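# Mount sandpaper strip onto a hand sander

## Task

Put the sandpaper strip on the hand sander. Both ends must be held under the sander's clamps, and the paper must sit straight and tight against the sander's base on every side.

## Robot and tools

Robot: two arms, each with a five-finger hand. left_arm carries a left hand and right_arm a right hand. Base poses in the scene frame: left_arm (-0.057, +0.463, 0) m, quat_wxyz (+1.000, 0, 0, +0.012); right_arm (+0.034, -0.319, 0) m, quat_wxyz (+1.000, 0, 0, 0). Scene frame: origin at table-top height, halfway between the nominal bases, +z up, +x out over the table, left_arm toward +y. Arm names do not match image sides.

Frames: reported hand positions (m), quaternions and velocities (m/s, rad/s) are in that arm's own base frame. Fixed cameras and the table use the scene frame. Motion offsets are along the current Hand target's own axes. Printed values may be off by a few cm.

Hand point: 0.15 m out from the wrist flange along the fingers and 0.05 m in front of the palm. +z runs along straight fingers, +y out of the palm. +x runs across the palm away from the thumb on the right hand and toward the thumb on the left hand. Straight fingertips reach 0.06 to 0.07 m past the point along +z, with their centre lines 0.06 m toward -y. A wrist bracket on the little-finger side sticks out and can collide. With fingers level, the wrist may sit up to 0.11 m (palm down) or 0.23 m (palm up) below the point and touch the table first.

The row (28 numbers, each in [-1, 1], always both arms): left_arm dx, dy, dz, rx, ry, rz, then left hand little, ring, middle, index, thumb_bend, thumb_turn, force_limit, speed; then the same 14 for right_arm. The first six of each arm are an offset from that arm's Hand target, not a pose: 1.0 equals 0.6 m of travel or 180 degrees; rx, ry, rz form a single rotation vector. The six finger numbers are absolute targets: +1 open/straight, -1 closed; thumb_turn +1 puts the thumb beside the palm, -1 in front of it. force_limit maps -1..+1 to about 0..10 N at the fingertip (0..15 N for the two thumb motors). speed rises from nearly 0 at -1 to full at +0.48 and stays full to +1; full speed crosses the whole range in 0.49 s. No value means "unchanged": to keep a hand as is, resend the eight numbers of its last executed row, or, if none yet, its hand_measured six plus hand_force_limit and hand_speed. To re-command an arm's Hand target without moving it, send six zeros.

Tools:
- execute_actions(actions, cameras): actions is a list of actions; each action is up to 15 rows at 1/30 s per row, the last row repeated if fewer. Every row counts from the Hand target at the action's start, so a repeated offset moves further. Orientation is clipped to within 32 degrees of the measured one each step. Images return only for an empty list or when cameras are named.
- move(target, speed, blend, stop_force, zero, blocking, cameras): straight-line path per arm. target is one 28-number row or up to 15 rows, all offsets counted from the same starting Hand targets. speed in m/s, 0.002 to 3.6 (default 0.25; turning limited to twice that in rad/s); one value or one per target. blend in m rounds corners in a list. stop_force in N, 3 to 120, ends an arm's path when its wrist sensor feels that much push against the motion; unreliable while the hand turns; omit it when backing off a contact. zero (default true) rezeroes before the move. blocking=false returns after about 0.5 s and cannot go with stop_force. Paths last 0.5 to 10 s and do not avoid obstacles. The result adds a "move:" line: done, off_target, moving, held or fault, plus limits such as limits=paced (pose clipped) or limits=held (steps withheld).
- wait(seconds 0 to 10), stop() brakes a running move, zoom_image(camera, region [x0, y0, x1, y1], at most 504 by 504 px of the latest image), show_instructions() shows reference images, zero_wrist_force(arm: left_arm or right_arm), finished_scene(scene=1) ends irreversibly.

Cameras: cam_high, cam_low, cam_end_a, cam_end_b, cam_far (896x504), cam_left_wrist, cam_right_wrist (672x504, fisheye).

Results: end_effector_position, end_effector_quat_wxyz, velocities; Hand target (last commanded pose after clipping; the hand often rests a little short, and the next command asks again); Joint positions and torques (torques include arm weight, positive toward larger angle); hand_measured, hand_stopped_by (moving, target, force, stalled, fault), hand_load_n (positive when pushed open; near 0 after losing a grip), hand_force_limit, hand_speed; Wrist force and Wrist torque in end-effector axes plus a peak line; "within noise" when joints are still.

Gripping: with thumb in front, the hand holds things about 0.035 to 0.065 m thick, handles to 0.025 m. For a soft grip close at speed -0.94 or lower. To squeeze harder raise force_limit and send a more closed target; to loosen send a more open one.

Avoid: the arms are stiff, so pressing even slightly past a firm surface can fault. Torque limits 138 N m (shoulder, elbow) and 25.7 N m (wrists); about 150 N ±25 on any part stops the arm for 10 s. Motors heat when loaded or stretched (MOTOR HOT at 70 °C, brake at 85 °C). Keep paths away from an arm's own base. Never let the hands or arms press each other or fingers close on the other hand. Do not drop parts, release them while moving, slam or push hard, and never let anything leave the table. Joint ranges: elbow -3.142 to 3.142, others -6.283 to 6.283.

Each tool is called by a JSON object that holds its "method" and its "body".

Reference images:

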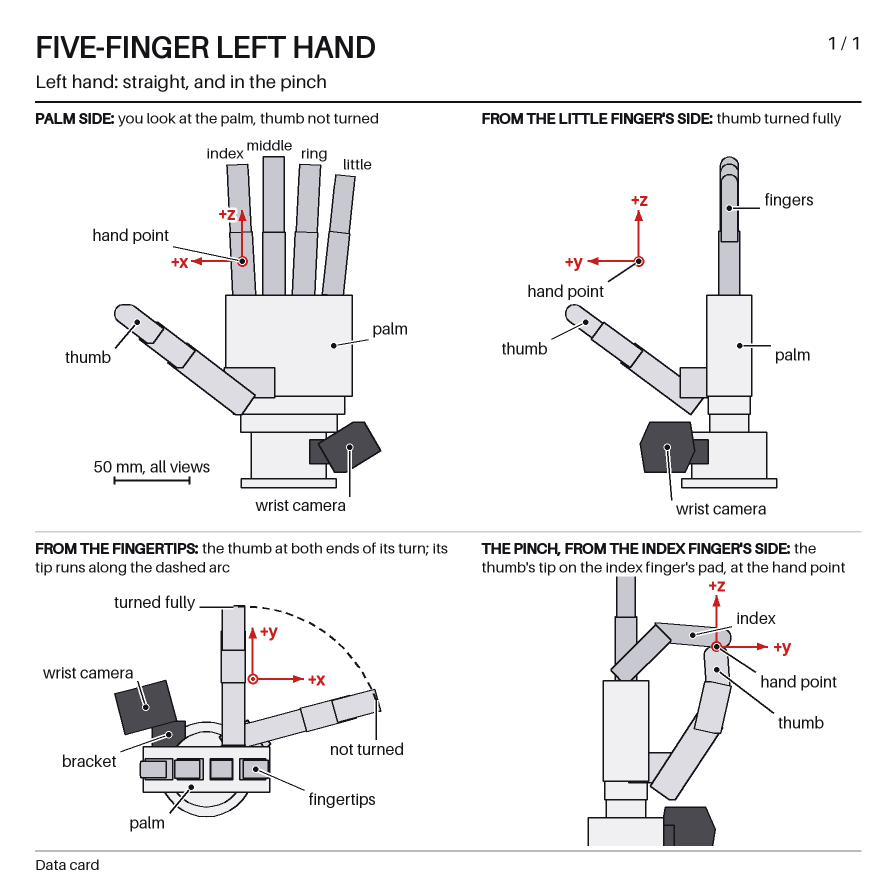

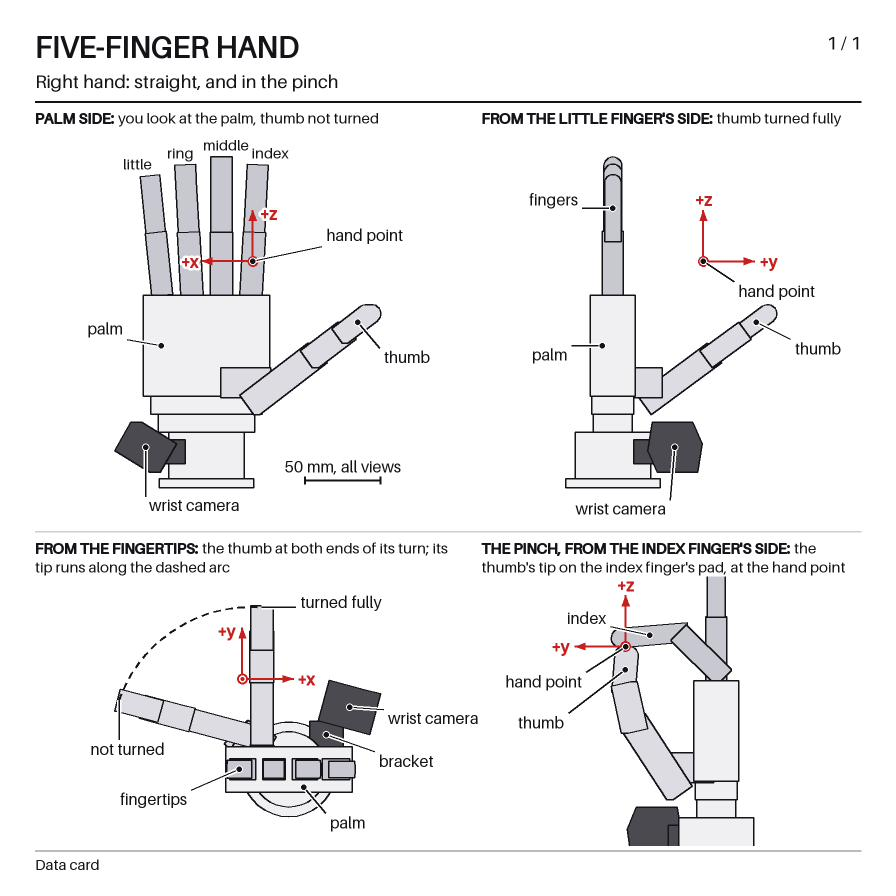

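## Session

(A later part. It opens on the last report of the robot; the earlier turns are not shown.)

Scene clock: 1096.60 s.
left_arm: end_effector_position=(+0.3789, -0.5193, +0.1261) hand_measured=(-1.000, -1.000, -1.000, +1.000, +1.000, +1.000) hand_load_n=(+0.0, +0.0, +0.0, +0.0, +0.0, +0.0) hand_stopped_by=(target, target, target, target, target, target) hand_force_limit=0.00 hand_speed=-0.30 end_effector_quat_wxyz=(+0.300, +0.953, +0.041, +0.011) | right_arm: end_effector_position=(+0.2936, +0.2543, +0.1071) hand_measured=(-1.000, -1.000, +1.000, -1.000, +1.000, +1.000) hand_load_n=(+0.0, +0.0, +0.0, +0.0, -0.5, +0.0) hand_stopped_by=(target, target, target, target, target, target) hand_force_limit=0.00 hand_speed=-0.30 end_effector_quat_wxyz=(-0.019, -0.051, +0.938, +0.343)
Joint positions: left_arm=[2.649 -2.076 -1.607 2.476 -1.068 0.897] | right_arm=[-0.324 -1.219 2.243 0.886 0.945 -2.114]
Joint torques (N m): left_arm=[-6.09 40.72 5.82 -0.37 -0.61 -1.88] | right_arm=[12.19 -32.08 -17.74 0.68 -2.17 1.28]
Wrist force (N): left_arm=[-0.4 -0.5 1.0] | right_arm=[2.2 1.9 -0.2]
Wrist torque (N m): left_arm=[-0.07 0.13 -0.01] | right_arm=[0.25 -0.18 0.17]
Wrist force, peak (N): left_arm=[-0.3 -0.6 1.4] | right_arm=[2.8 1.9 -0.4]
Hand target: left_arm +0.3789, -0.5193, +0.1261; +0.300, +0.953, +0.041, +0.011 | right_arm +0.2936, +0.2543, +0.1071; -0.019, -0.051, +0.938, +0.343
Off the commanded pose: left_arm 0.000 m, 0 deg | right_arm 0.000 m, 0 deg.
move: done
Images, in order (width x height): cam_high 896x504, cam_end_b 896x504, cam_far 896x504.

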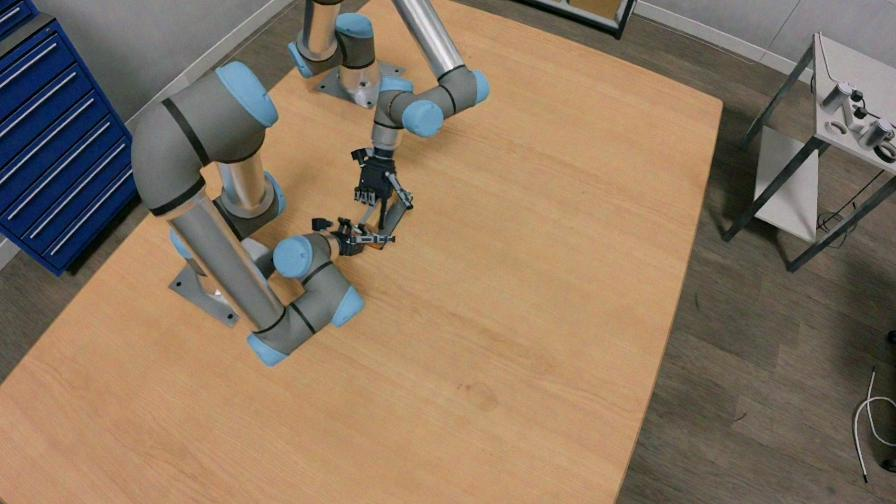

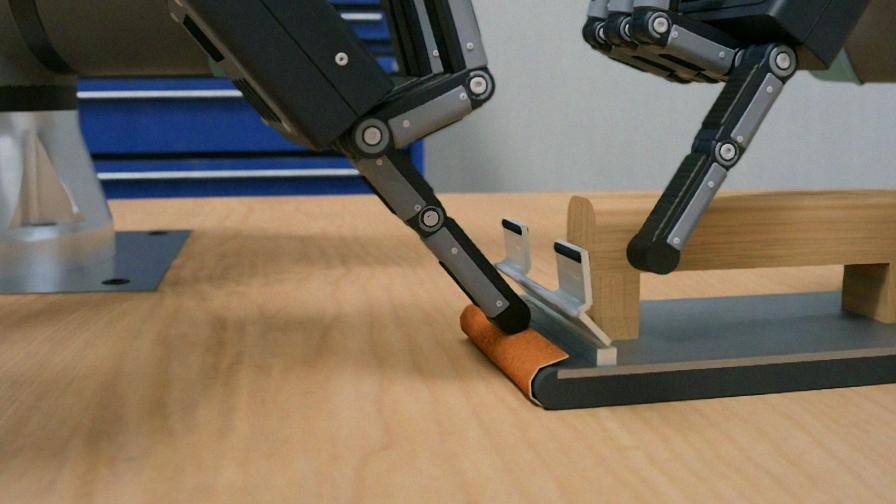

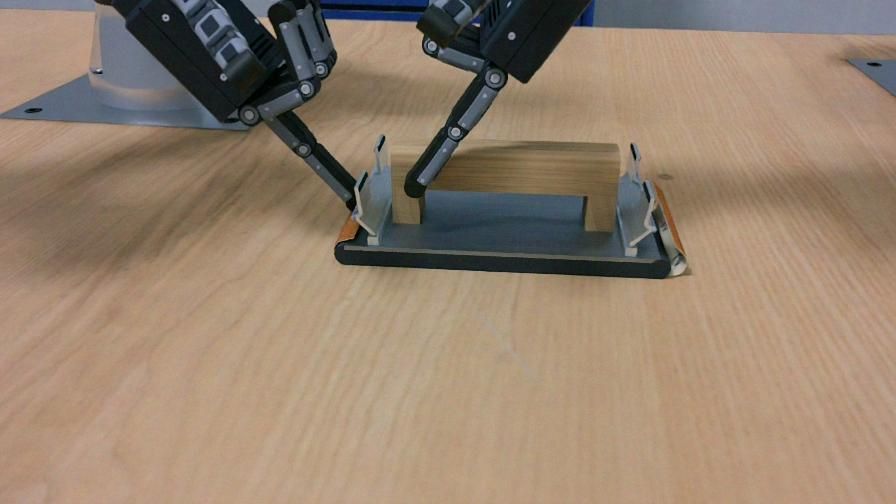

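{"method": "move", "body": {"target": [[-0.0083, 0, 0, 0, 0, 0, -1, -1, -1, 1, 1, 1, 0, -0.3, 0, 0, 0, 0, 0, 0, -1, -1, 1, -1, 1, 1, 0, -0.3]], "speed": 0.02, "stop_force": 5, "cameras": ["cam_far", "cam_high", "cam_end_b"]}}

{"method": "zoom_image", "body": {"camera": "cam_end_b", "region": [400, 150, 680, 430]}}

{"method": "zoom_image", "body": {"camera": "cam_far", "region": [310, 100, 710, 300]}}

Scene clock: 1104.13 s.
left_arm: end_effector_position=(+0.3739, -0.5197, +0.1261) hand_measured=(-1.000, -1.000, -1.000, +1.000, +1.000, +1.000) hand_load_n=(+0.0, +0.0, +0.5, -1.0, +0.0, -0.5) hand_stopped_by=(target, target, target, target, target, target) hand_force_limit=0.00 hand_speed=-0.30 end_effector_quat_wxyz=(+0.300, +0.953, +0.041, +0.011) | right_arm: end_effector_position=(+0.2936, +0.2543, +0.1071) hand_measured=(-1.000, -1.000, +1.000, -1.000, +1.000, +1.000) hand_load_n=(+0.0, +0.0, +0.0, +0.0, +0.0, +0.0) hand_stopped_by=(target, target, target, target, target, target) hand_force_limit=0.00 hand_speed=-0.30 end_effector_quat_wxyz=(-0.019, -0.051, +0.938, +0.343)
Joint positions: left_arm=[2.643 -2.069 -1.618 2.483 -1.071 0.891] | right_arm=[-0.324 -1.219 2.243 0.886 0.945 -2.114]
Joint torques (N m): left_arm=[-7.49 39.13 4.68 -1.04 -0.44 -1.85] | right_arm=[12.14 -32.47 -17.71 0.71 -2.1 1.32]
Wrist force (N): left_arm=[1.4 0.9 1.5] | right_arm=[2.4 1.8 -0.3]
Wrist torque (N m): left_arm=[-0.09 0.27 0.10] | right_arm=[0.24 -0.19 0.17]
Wrist force, peak (N): left_arm=[1.8 1.0 1.5] | right_arm=[2.6 2.1 -0.2]
Hand target: left_arm +0.3739, -0.5197, +0.1261; +0.300, +0.953, +0.041, +0.011 | right_arm +0.2936, +0.2543, +0.1071; -0.019, -0.051, +0.938, +0.343
Off the commanded pose: left_arm 0.000 m, 0 deg | right_arm 0.000 m, 0 deg.
move: done
Images, in order (width x height): cam_high 896x504, cam_end_b 896x504, cam_far 896x504.

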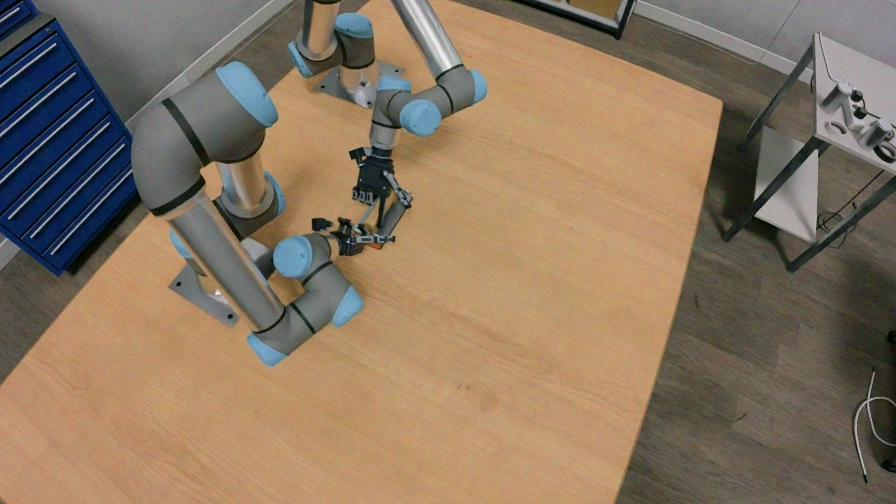

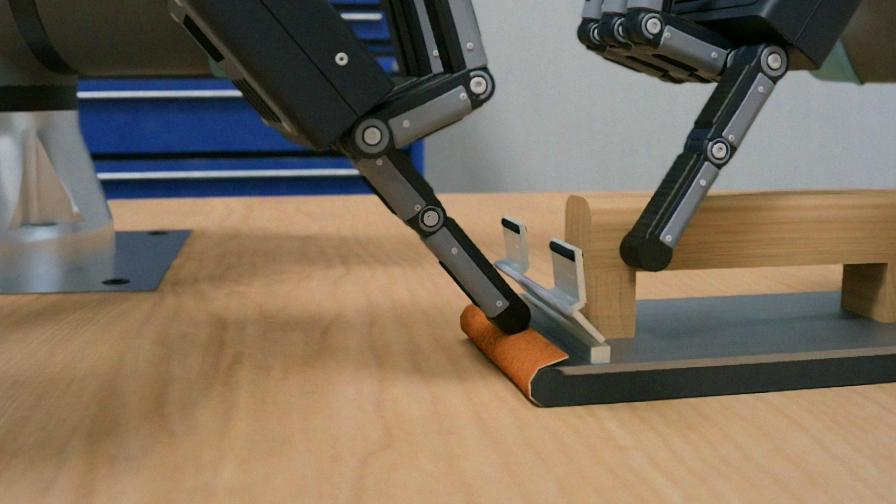

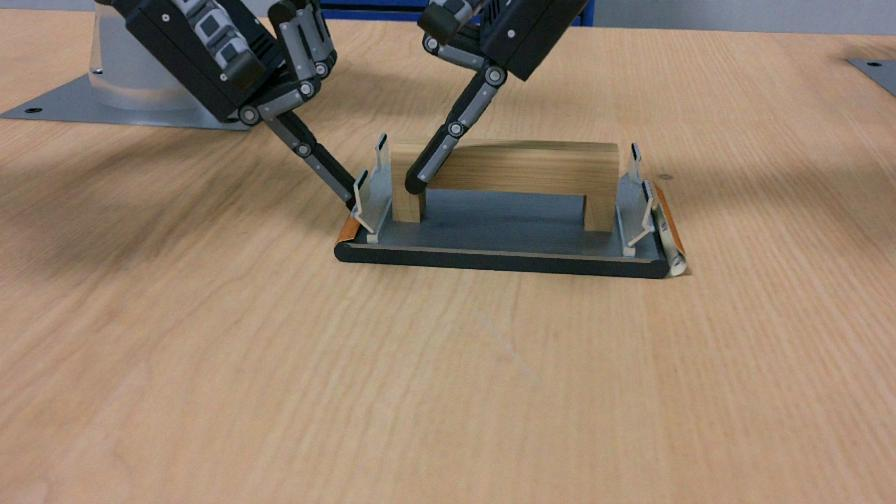

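Scaled by 1.800 from the camera's 896x504 image, which has a finer 1280x720 frame.

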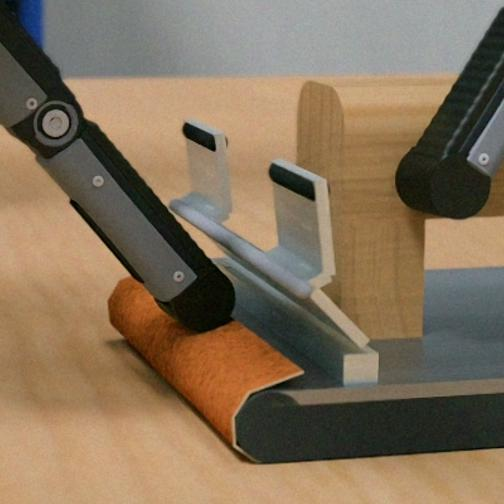

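Scaled by 1.260 from the camera's 896x504 image, which has a finer 1280x720 frame.

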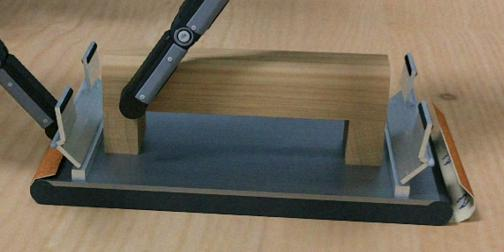

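{"method": "move", "body": {"target": [[0.0133, 0, 0, 0, 0, 0, -1, -1, -1, 1, 1, 1, 0, -0.3, 0, 0, 0, 0, 0, 0, -1, -1, 1, -1, 1, 1, 0, -0.3], [0.0133, 0.0383, -0.0546, 0, 0, 0, -1, -1, -1, 1, 1, 1, 0, -0.3, 0, 0, 0, 0, 0, 0, -1, -1, 1, -1, 1, 1, 0, -0.3], [0.0233, -0.0846, -0.1407, 0, 0, 0, -1, -1, -1, 1, 1, 1, 0, -0.3, 0, 0, 0, 0, 0, 0, -1, -1, 1, -1, 1, 1, 0, -0.3]], "speed": 0.06, "blend": 0.003, "cameras": ["cam_far", "cam_high", "cam_end_a", "cam_left_wrist"]}}

{"method": "zoom_image", "body": {"camera": "cam_high", "region": [345, 180, 425, 255]}}

{"method": "zoom_image", "body": {"camera": "cam_far", "region": [600, 200, 700, 290]}}

{"method": "zoom_image", "body": {"camera": "cam_left_wrist", "region": [200, 0, 500, 220]}}

{"method": "zoom_image", "body": {"camera": "cam_end_a", "region": [400, 230, 600, 430]}}

Scene clock: 1138.07 s.
left_arm: end_effector_position=(+0.3803, -0.4289, +0.1661) hand_measured=(-1.000, -1.000, -1.000, +1.000, +1.000, +1.000) hand_load_n=(+0.0, +0.0, +0.0, +0.0, +0.0, +0.0) hand_stopped_by=(target, target, target, target, target, target) hand_force_limit=0.00 hand_speed=-0.30 end_effector_quat_wxyz=(+0.300, +0.953, +0.041, +0.011) | right_arm: end_effector_position=(+0.2936, +0.2543, +0.1071) hand_measured=(-1.000, -1.000, +1.000, -1.000, +1.000, +1.000) hand_load_n=(+0.0, +0.0, +0.0, +0.0, +0.0, +0.0) hand_stopped_by=(target, target, target, target, target, target) hand_force_limit=0.00 hand_speed=-0.30 end_effector_quat_wxyz=(-0.019, -0.051, +0.938, +0.343)
Joint positions: left_arm=[2.85 -1.925 -1.751 2.355 -1.007 1.12] | right_arm=[-0.324 -1.219 2.243 0.886 0.945 -2.114]
Joint torques (N m): left_arm=[9.75 33.78 5.32 -3.93 1.92 1.33] | right_arm=[11.44 -31.81 -17.87 0.75 -2.04 1.21]
Wrist force (N): left_arm=[-0.5 -0.4 1.0] | right_arm=[2.3 2.0 -0.3]
Wrist torque (N m): left_arm=[-0.05 0.14 -0.14] | right_arm=[0.28 -0.18 0.19]
Wrist force, peak (N): left_arm=[1.9 0.6 1.9] | right_arm=[2.7 2.0 -0.1]
Hand target: left_arm +0.3803, -0.4288, +0.1661; +0.300, +0.953, +0.041, +0.011 | right_arm +0.2936, +0.2543, +0.1071; -0.019, -0.051, +0.938, +0.343
Off the commanded pose: left_arm 0.000 m, 0 deg | right_arm 0.000 m, 0 deg.
move: done
Images, in order (width x height): cam_high 896x504, cam_end_a 896x504, cam_far 896x504, cam_left_wrist 672x504.

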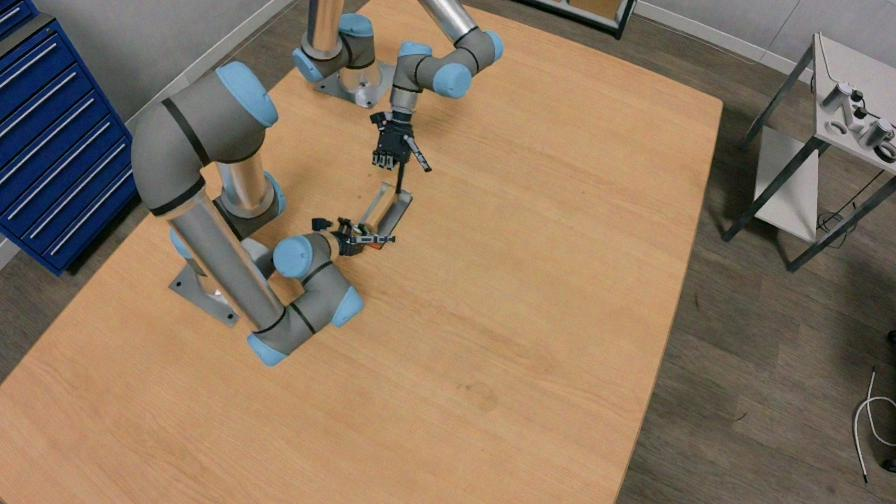

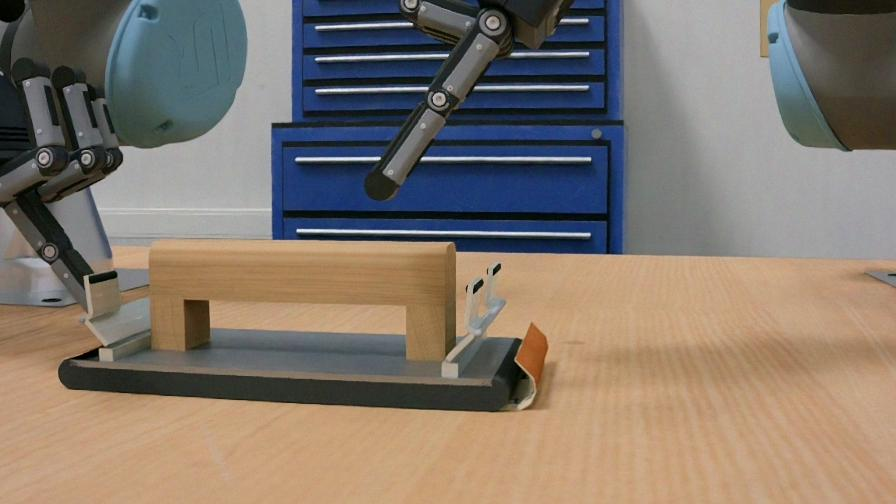

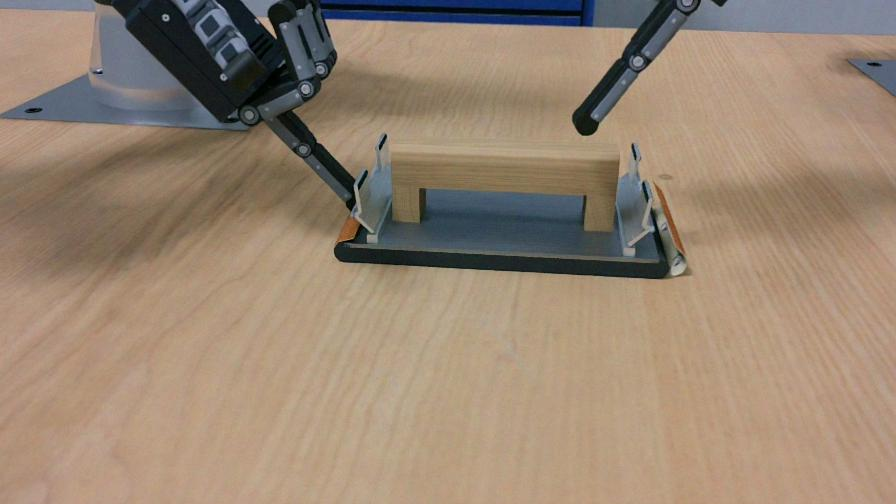

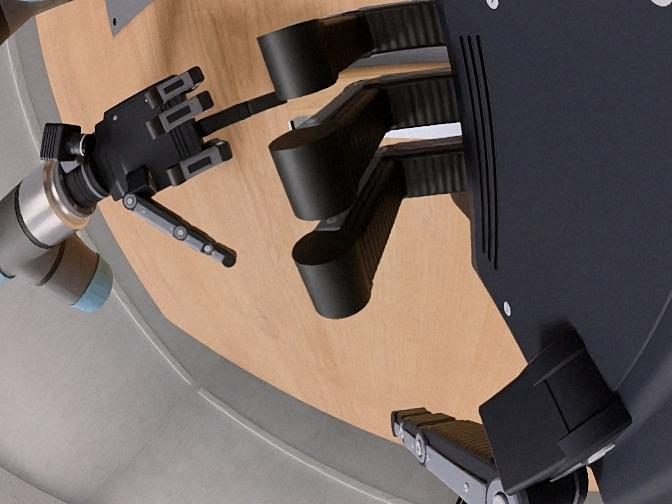

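Scaled by 6.300 from the camera's 896x504 image, which has a finer 1280x720 frame.

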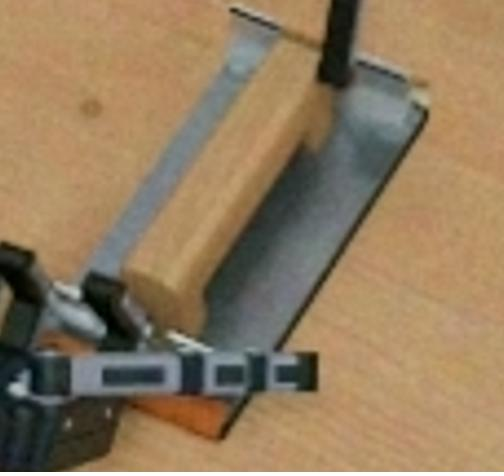

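Scaled by 5.040 from the camera's 896x504 image, which has a finer 1280x720 frame.

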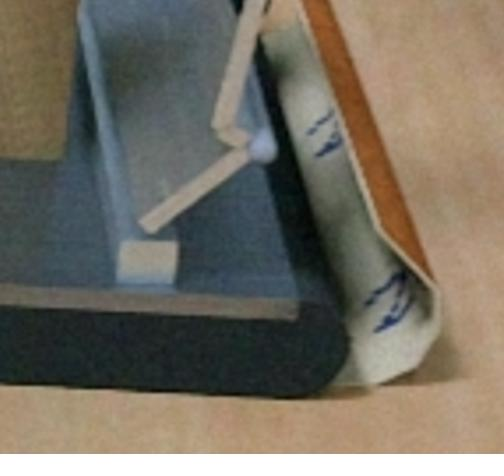

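Scaled by 1.680 from the camera's 672x504 image, which has a finer 960x720 frame.

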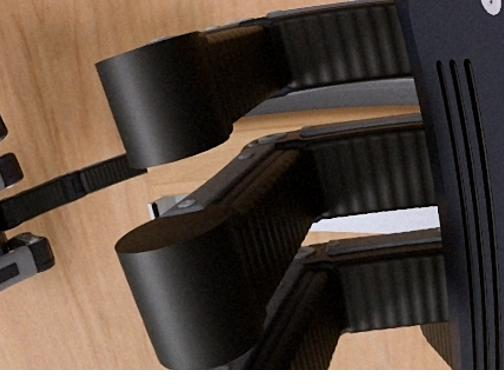

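Scaled by 2.520 from the camera's 896x504 image, which has a finer 1280x720 frame.

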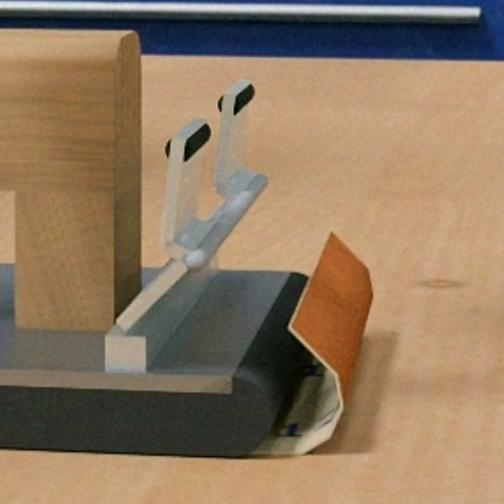

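{"method": "move", "body": {"target": [[0, -0.0383, 0.0546, 0, 0, 0, -1, -1, -1, 1, 1, 1, 0, -0.3, 0, 0, 0, 0, 0, 0, -1, -1, 1, -1, 1, 1, 0, -0.3], [-0.0133, -0.0383, 0.0546, 0, 0, 0, -1, -1, -1, 1, 1, 1, 0, -0.3, 0, 0, 0, 0, 0, 0, -1, -1, 1, -1, 1, 1, 0, -0.3]], "speed": 0.04, "stop_force": 5, "cameras": ["cam_far", "cam_high", "cam_end_a"]}}

{"method": "zoom_image", "body": {"camera": "cam_high", "region": [345, 180, 425, 255]}}

{"method": "zoom_image", "body": {"camera": "cam_far", "region": [550, 150, 700, 290]}}

Scene clock: 1173.97 s.
left_arm: end_effector_position=(+0.3722, -0.4295, +0.1261) hand_measured=(-1.000, -1.000, -1.000, +1.000, +1.000, +1.000) hand_load_n=(+0.0, +0.0, +0.0, +0.0, +0.0, +0.0) hand_stopped_by=(target, target, target, target, target, target) hand_force_limit=0.00 hand_speed=-0.30 end_effector_quat_wxyz=(+0.300, +0.953, +0.041, +0.011) | right_arm: end_effector_position=(+0.2936, +0.2543, +0.1071) hand_measured=(-1.000, -1.000, +1.000, -1.000, +1.000, +1.000) hand_load_n=(+0.0, +0.0, +0.0, +0.0, +0.0, +0.0) hand_stopped_by=(target, target, target, target, target, target) hand_force_limit=0.00 hand_speed=-0.30 end_effector_quat_wxyz=(-0.019, -0.051, +0.938, +0.343)
Joint positions: left_arm=[2.842 -1.964 -1.814 2.462 -1.009 1.111] | right_arm=[-0.324 -1.219 2.243 0.886 0.945 -2.114]
Joint torques (N m): left_arm=[-8.59 35.24 2.38 -1.12 -0.17 -1.91] | right_arm=[11.29 -31.69 -16.83 0.67 -2.01 1.17]
Wrist force (N): left_arm=[2.1 -0.3 -0.6] | right_arm=[2.5 1.7 -0.3]
Wrist torque (N m): left_arm=[0.05 0.30 0.15] | right_arm=[0.23 -0.21 0.18]
Wrist force, peak (N): left_arm=[2.3 -0.4 -0.6] | right_arm=[2.9 1.9 0.0]
Hand target: left_arm +0.3722, -0.4295, +0.1261; +0.300, +0.953, +0.041, +0.011 | right_arm +0.2936, +0.2543, +0.1071; -0.019, -0.051, +0.938, +0.343
Off the commanded pose: left_arm 0.000 m, 0 deg | right_arm 0.000 m, 0 deg.
move: done
Images, in order (width x height): cam_high 896x504, cam_end_a 896x504, cam_far 896x504.

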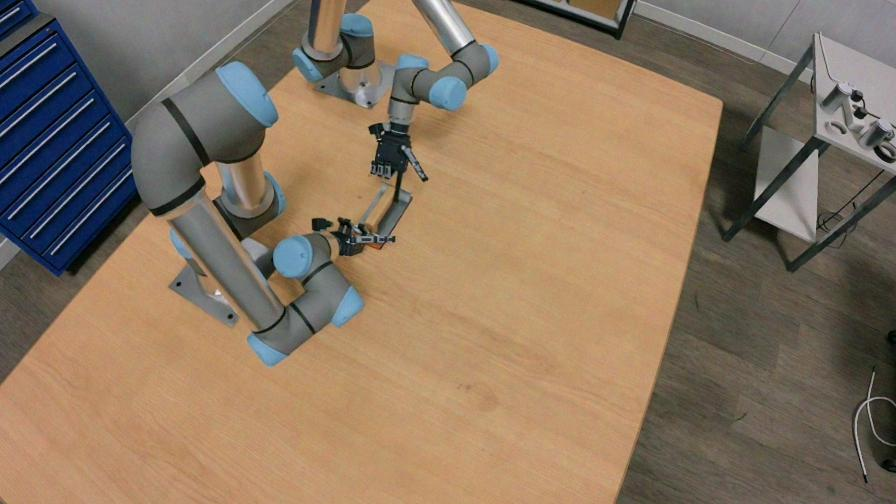

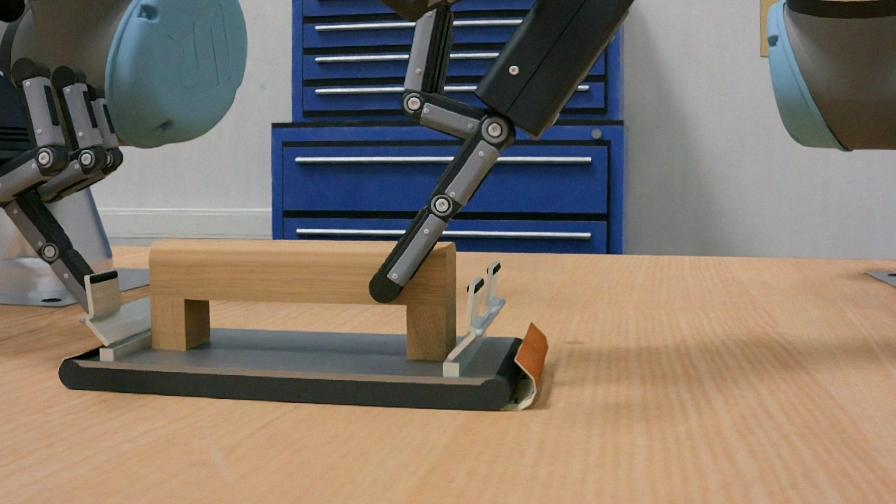

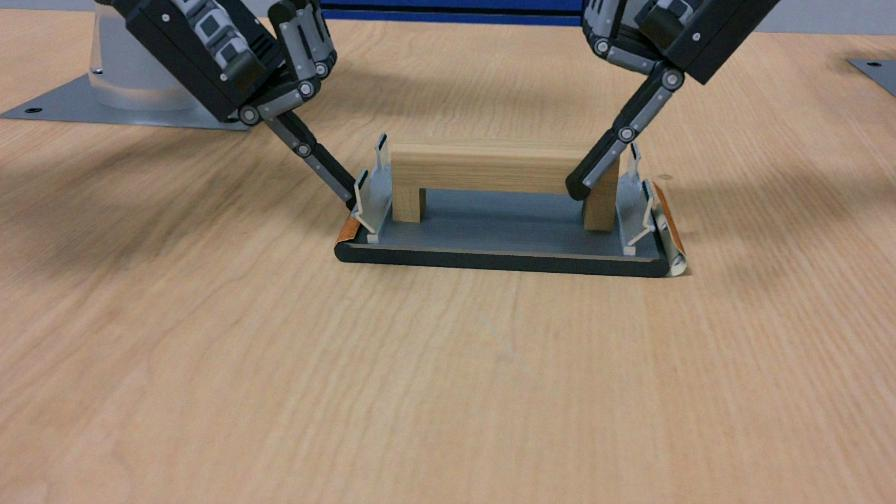

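Scaled by 6.300 from the camera's 896x504 image, which has a finer 1280x720 frame.

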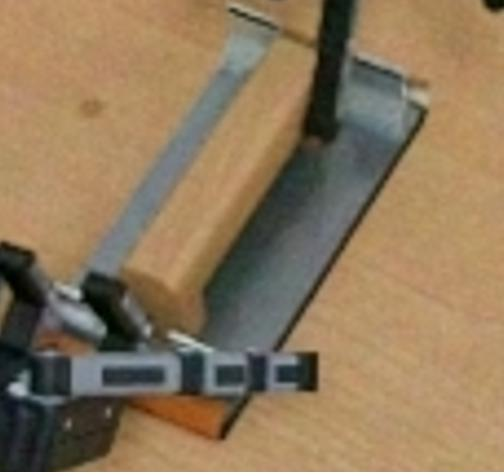

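Scaled by 3.360 from the camera's 896x504 image, which has a finer 1280x720 frame.

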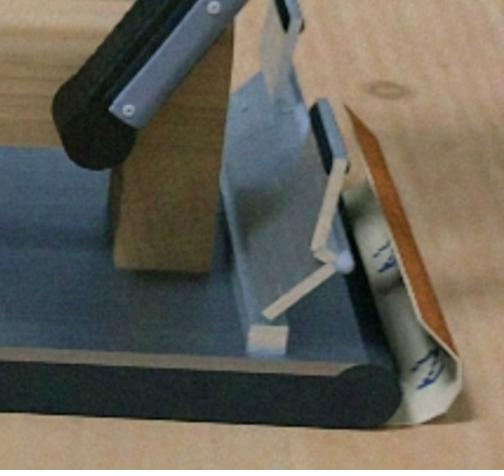

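{"method": "move", "body": {"target": [[-0.0037, 0, 0, 0, 0, 0, -1, -1, -1, 1, 1, 1, 0, -0.3, 0, 0, 0, 0, 0, 0, -1, -1, 1, -1, 1, 1, 0, -0.3], [0.01, 0, 0, 0, 0, 0, -1, -1, -1, 1, 1, 1, 0, -0.3, 0, 0, 0, 0, 0, 0, -1, -1, 1, -1, 1, 1, 0, -0.3]], "speed": 0.02, "cameras": ["cam_far", "cam_high", "cam_end_b"]}}

{"method": "zoom_image", "body": {"camera": "cam_far", "region": [550, 150, 700, 290]}}

{"method": "zoom_image", "body": {"camera": "cam_end_b", "region": [420, 250, 660, 430]}}

{"method": "zoom_image", "body": {"camera": "cam_far", "region": [310, 130, 450, 280]}}

Scene clock: 1185.97 s.
left_arm: end_effector_position=(+0.3780, -0.4290, +0.1261) hand_measured=(-1.000, -1.000, -1.000, +1.000, +1.000, +1.000) hand_load_n=(+0.0, +0.0, +0.0, +0.0, +0.0, +0.0) hand_stopped_by=(target, target, target, target, target, target) hand_force_limit=0.00 hand_speed=-0.30 end_effector_quat_wxyz=(+0.300, +0.953, +0.041, +0.011) | right_arm: end_effector_position=(+0.2936, +0.2543, +0.1071) hand_measured=(-1.000, -1.000, +1.000, -1.000, +1.000, +1.000) hand_load_n=(+0.0, +0.0, +0.0, +0.0, +0.0, +0.0) hand_stopped_by=(target, target, target, target, target, target) hand_force_limit=0.00 hand_speed=-0.30 end_effector_quat_wxyz=(-0.019, -0.051, +0.938, +0.343)
Joint positions: left_arm=[2.848 -1.974 -1.8 2.455 -1.008 1.118] | right_arm=[-0.324 -1.219 2.243 0.886 0.945 -2.114]
Joint torques (N m): left_arm=[8.66 20.08 22.68 -3.96 1.8 1.24] | right_arm=[11.84 -31.95 -16.32 0.7 -1.97 1.17]
Wrist force (N): left_arm=[-0.6 -0.4 0.9] | right_arm=[2.1 2.0 -0.4]
Wrist torque (N m): left_arm=[-0.05 0.14 -0.13] | right_arm=[0.28 -0.14 0.17]
Wrist force, peak (N): left_arm=[2.4 -0.1 -0.6] | right_arm=[2.8 2.2 -0.2]
Hand target: left_arm +0.3782, -0.4290, +0.1261; +0.300, +0.953, +0.041, +0.011 | right_arm +0.2936, +0.2543, +0.1071; -0.019, -0.051, +0.938, +0.343
Off the commanded pose: left_arm 0.000 m, 0 deg | right_arm 0.000 m, 0 deg.
move: done
Images, in order (width x height): cam_high 896x504, cam_end_b 896x504, cam_far 896x504.

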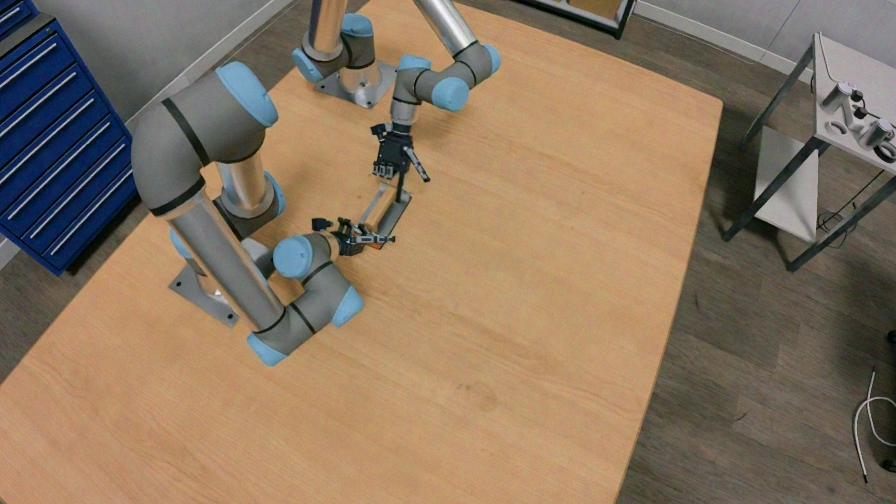

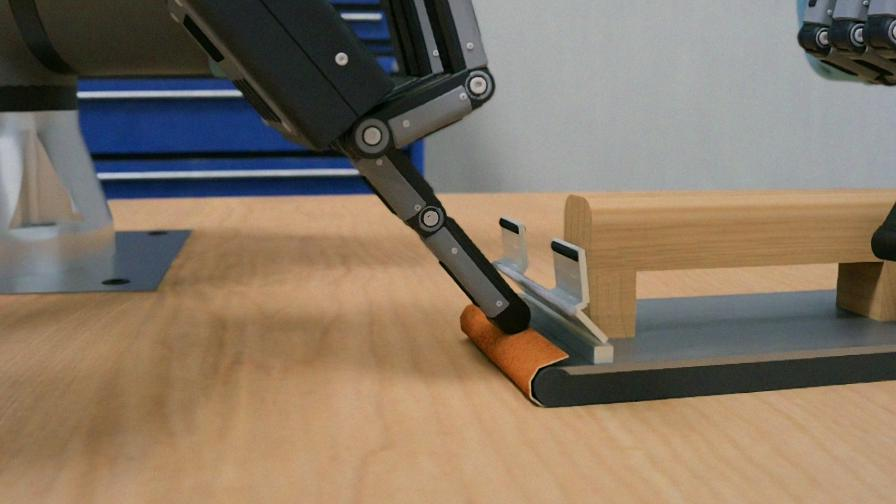

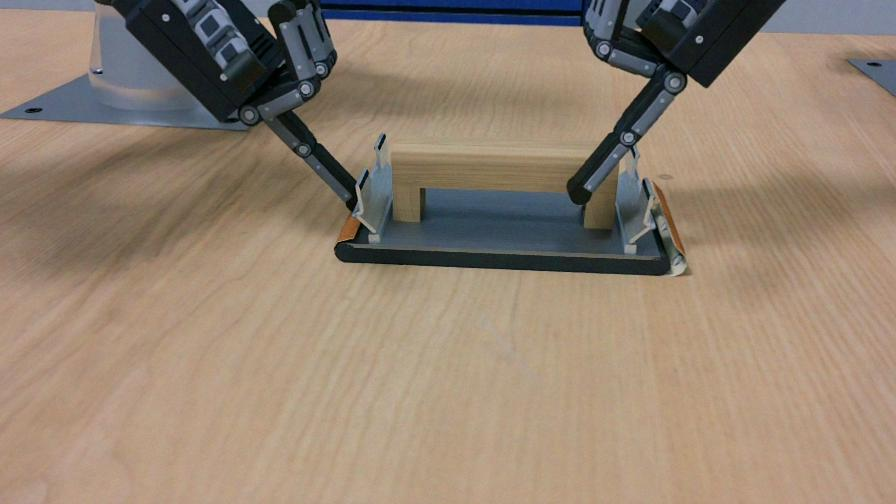

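Scaled by 3.360 from the camera's 896x504 image, which has a finer 1280x720 frame.

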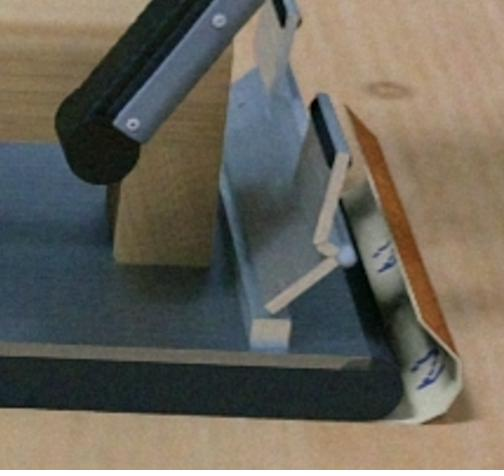

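Scaled by 2.100 from the camera's 896x504 image, which has a finer 1280x720 frame.

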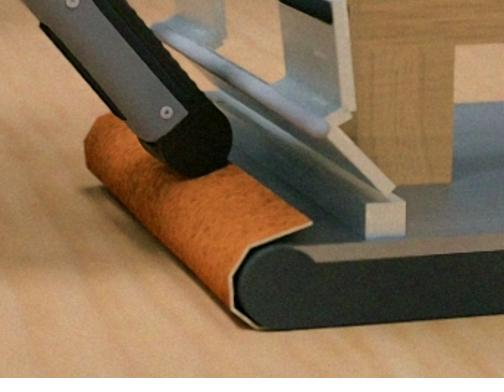

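Scaled by 3.360 from the camera's 896x504 image, which has a finer 1280x720 frame.

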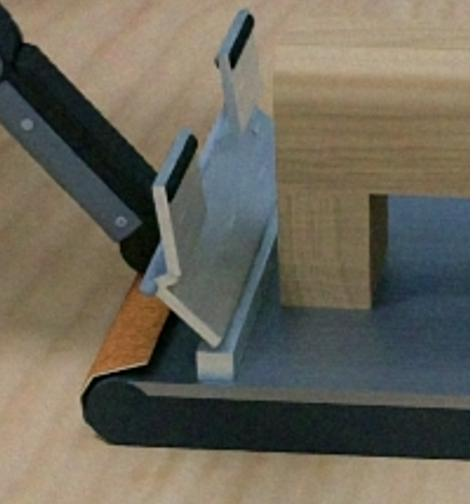

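{"method": "move", "body": {"target": [[0, 0.043, -0.0615, 0, 0, 0, -1, -1, -1, 1, 1, 1, 0, -0.3, 0, 0, 0, 0, 0, 0, -1, -1, 1, -1, 1, 1, 0, -0.3], [-0.0517, 0.2095, 0.0553, 0, 0, 0, -1, -1, -1, 1, 1, 1, 0, -0.3, 0, 0, 0, 0, 0, 0, -1, -1, 1, -1, 1, 1, 0, -0.3]], "speed": 0.06, "blend": 0.004, "cameras": ["cam_far", "cam_high", "cam_end_b"]}}

{"method": "zoom_image", "body": {"camera": "cam_high", "region": [345, 180, 425, 255]}}

{"method": "zoom_image", "body": {"camera": "cam_end_b", "region": [400, 30, 700, 330]}}

Scene clock: 1212.80 s.
left_arm: end_effector_position=(+0.3578, -0.5530, +0.1711) hand_measured=(-1.000, -1.000, -1.000, +1.000, +1.000, +1.000) hand_load_n=(+0.0, +0.0, +0.0, +0.0, +0.0, +0.0) hand_stopped_by=(target, target, target, target, target, target) hand_force_limit=0.00 hand_speed=-0.30 end_effector_quat_wxyz=(+0.301, +0.953, +0.041, +0.011) | right_arm: end_effector_position=(+0.2936, +0.2543, +0.1071) hand_measured=(-1.000, -1.000, +1.000, -1.000, +1.000, +1.000) hand_load_n=(+0.0, +0.0, +0.0, +0.0, +0.0, +0.0) hand_stopped_by=(target, target, target, target, target, target) hand_force_limit=0.00 hand_speed=-0.30 end_effector_quat_wxyz=(-0.019, -0.051, +0.938, +0.343)
Joint positions: left_arm=[2.561 -2.042 -1.52 2.398 -1.101 0.806] | right_arm=[-0.324 -1.219 2.243 0.886 0.945 -2.114]
Joint torques (N m): left_arm=[-7.26 25.21 25.12 -3.69 -0.47 -1.69] | right_arm=[11.63 -31.38 -15.62 0.63 -1.86 1.08]
Wrist force (N): left_arm=[-0.3 -0.3 1.0] | right_arm=[2.4 1.8 -0.7]
Wrist torque (N m): left_arm=[-0.04 0.12 -0.01] | right_arm=[0.25 -0.17 0.18]
Wrist force, peak (N): left_arm=[-0.6 -0.8 1.5] | right_arm=[2.6 2.2 -0.4]
Hand target: left_arm +0.3578, -0.5531, +0.1711; +0.300, +0.953, +0.041, +0.011 | right_arm +0.2936, +0.2543, +0.1071; -0.019, -0.051, +0.938, +0.343
Off the commanded pose: left_arm 0.000 m, 0 deg | right_arm 0.000 m, 0 deg.
move: done
Images, in order (width x height): cam_high 896x504, cam_end_b 896x504, cam_far 896x504.

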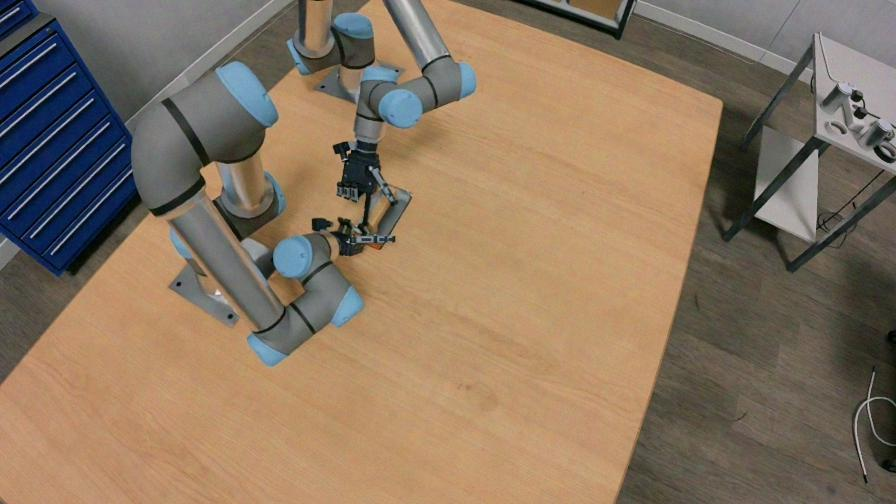

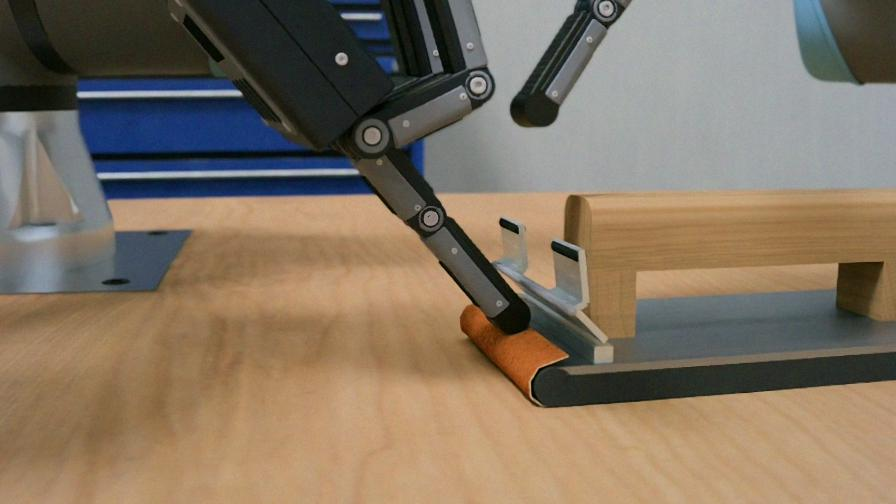

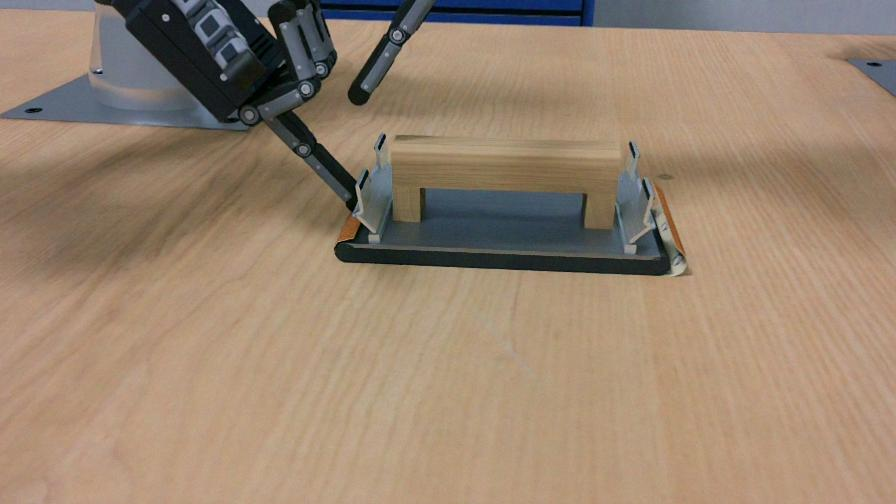

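Scaled by 6.300 from the camera's 896x504 image, which has a finer 1280x720 frame.

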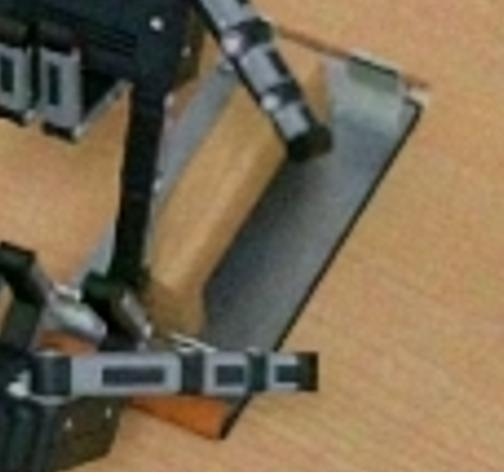

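Scaled by 1.680 from the camera's 896x504 image, which has a finer 1280x720 frame.

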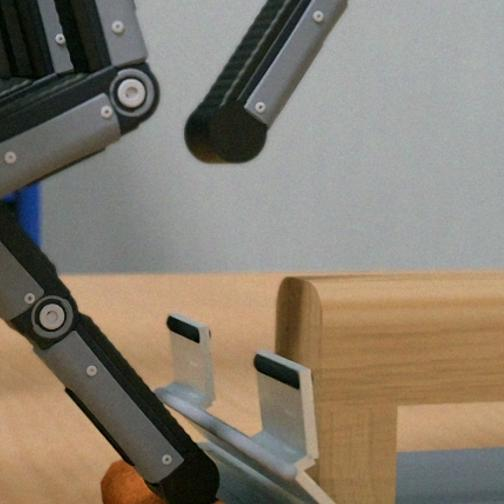

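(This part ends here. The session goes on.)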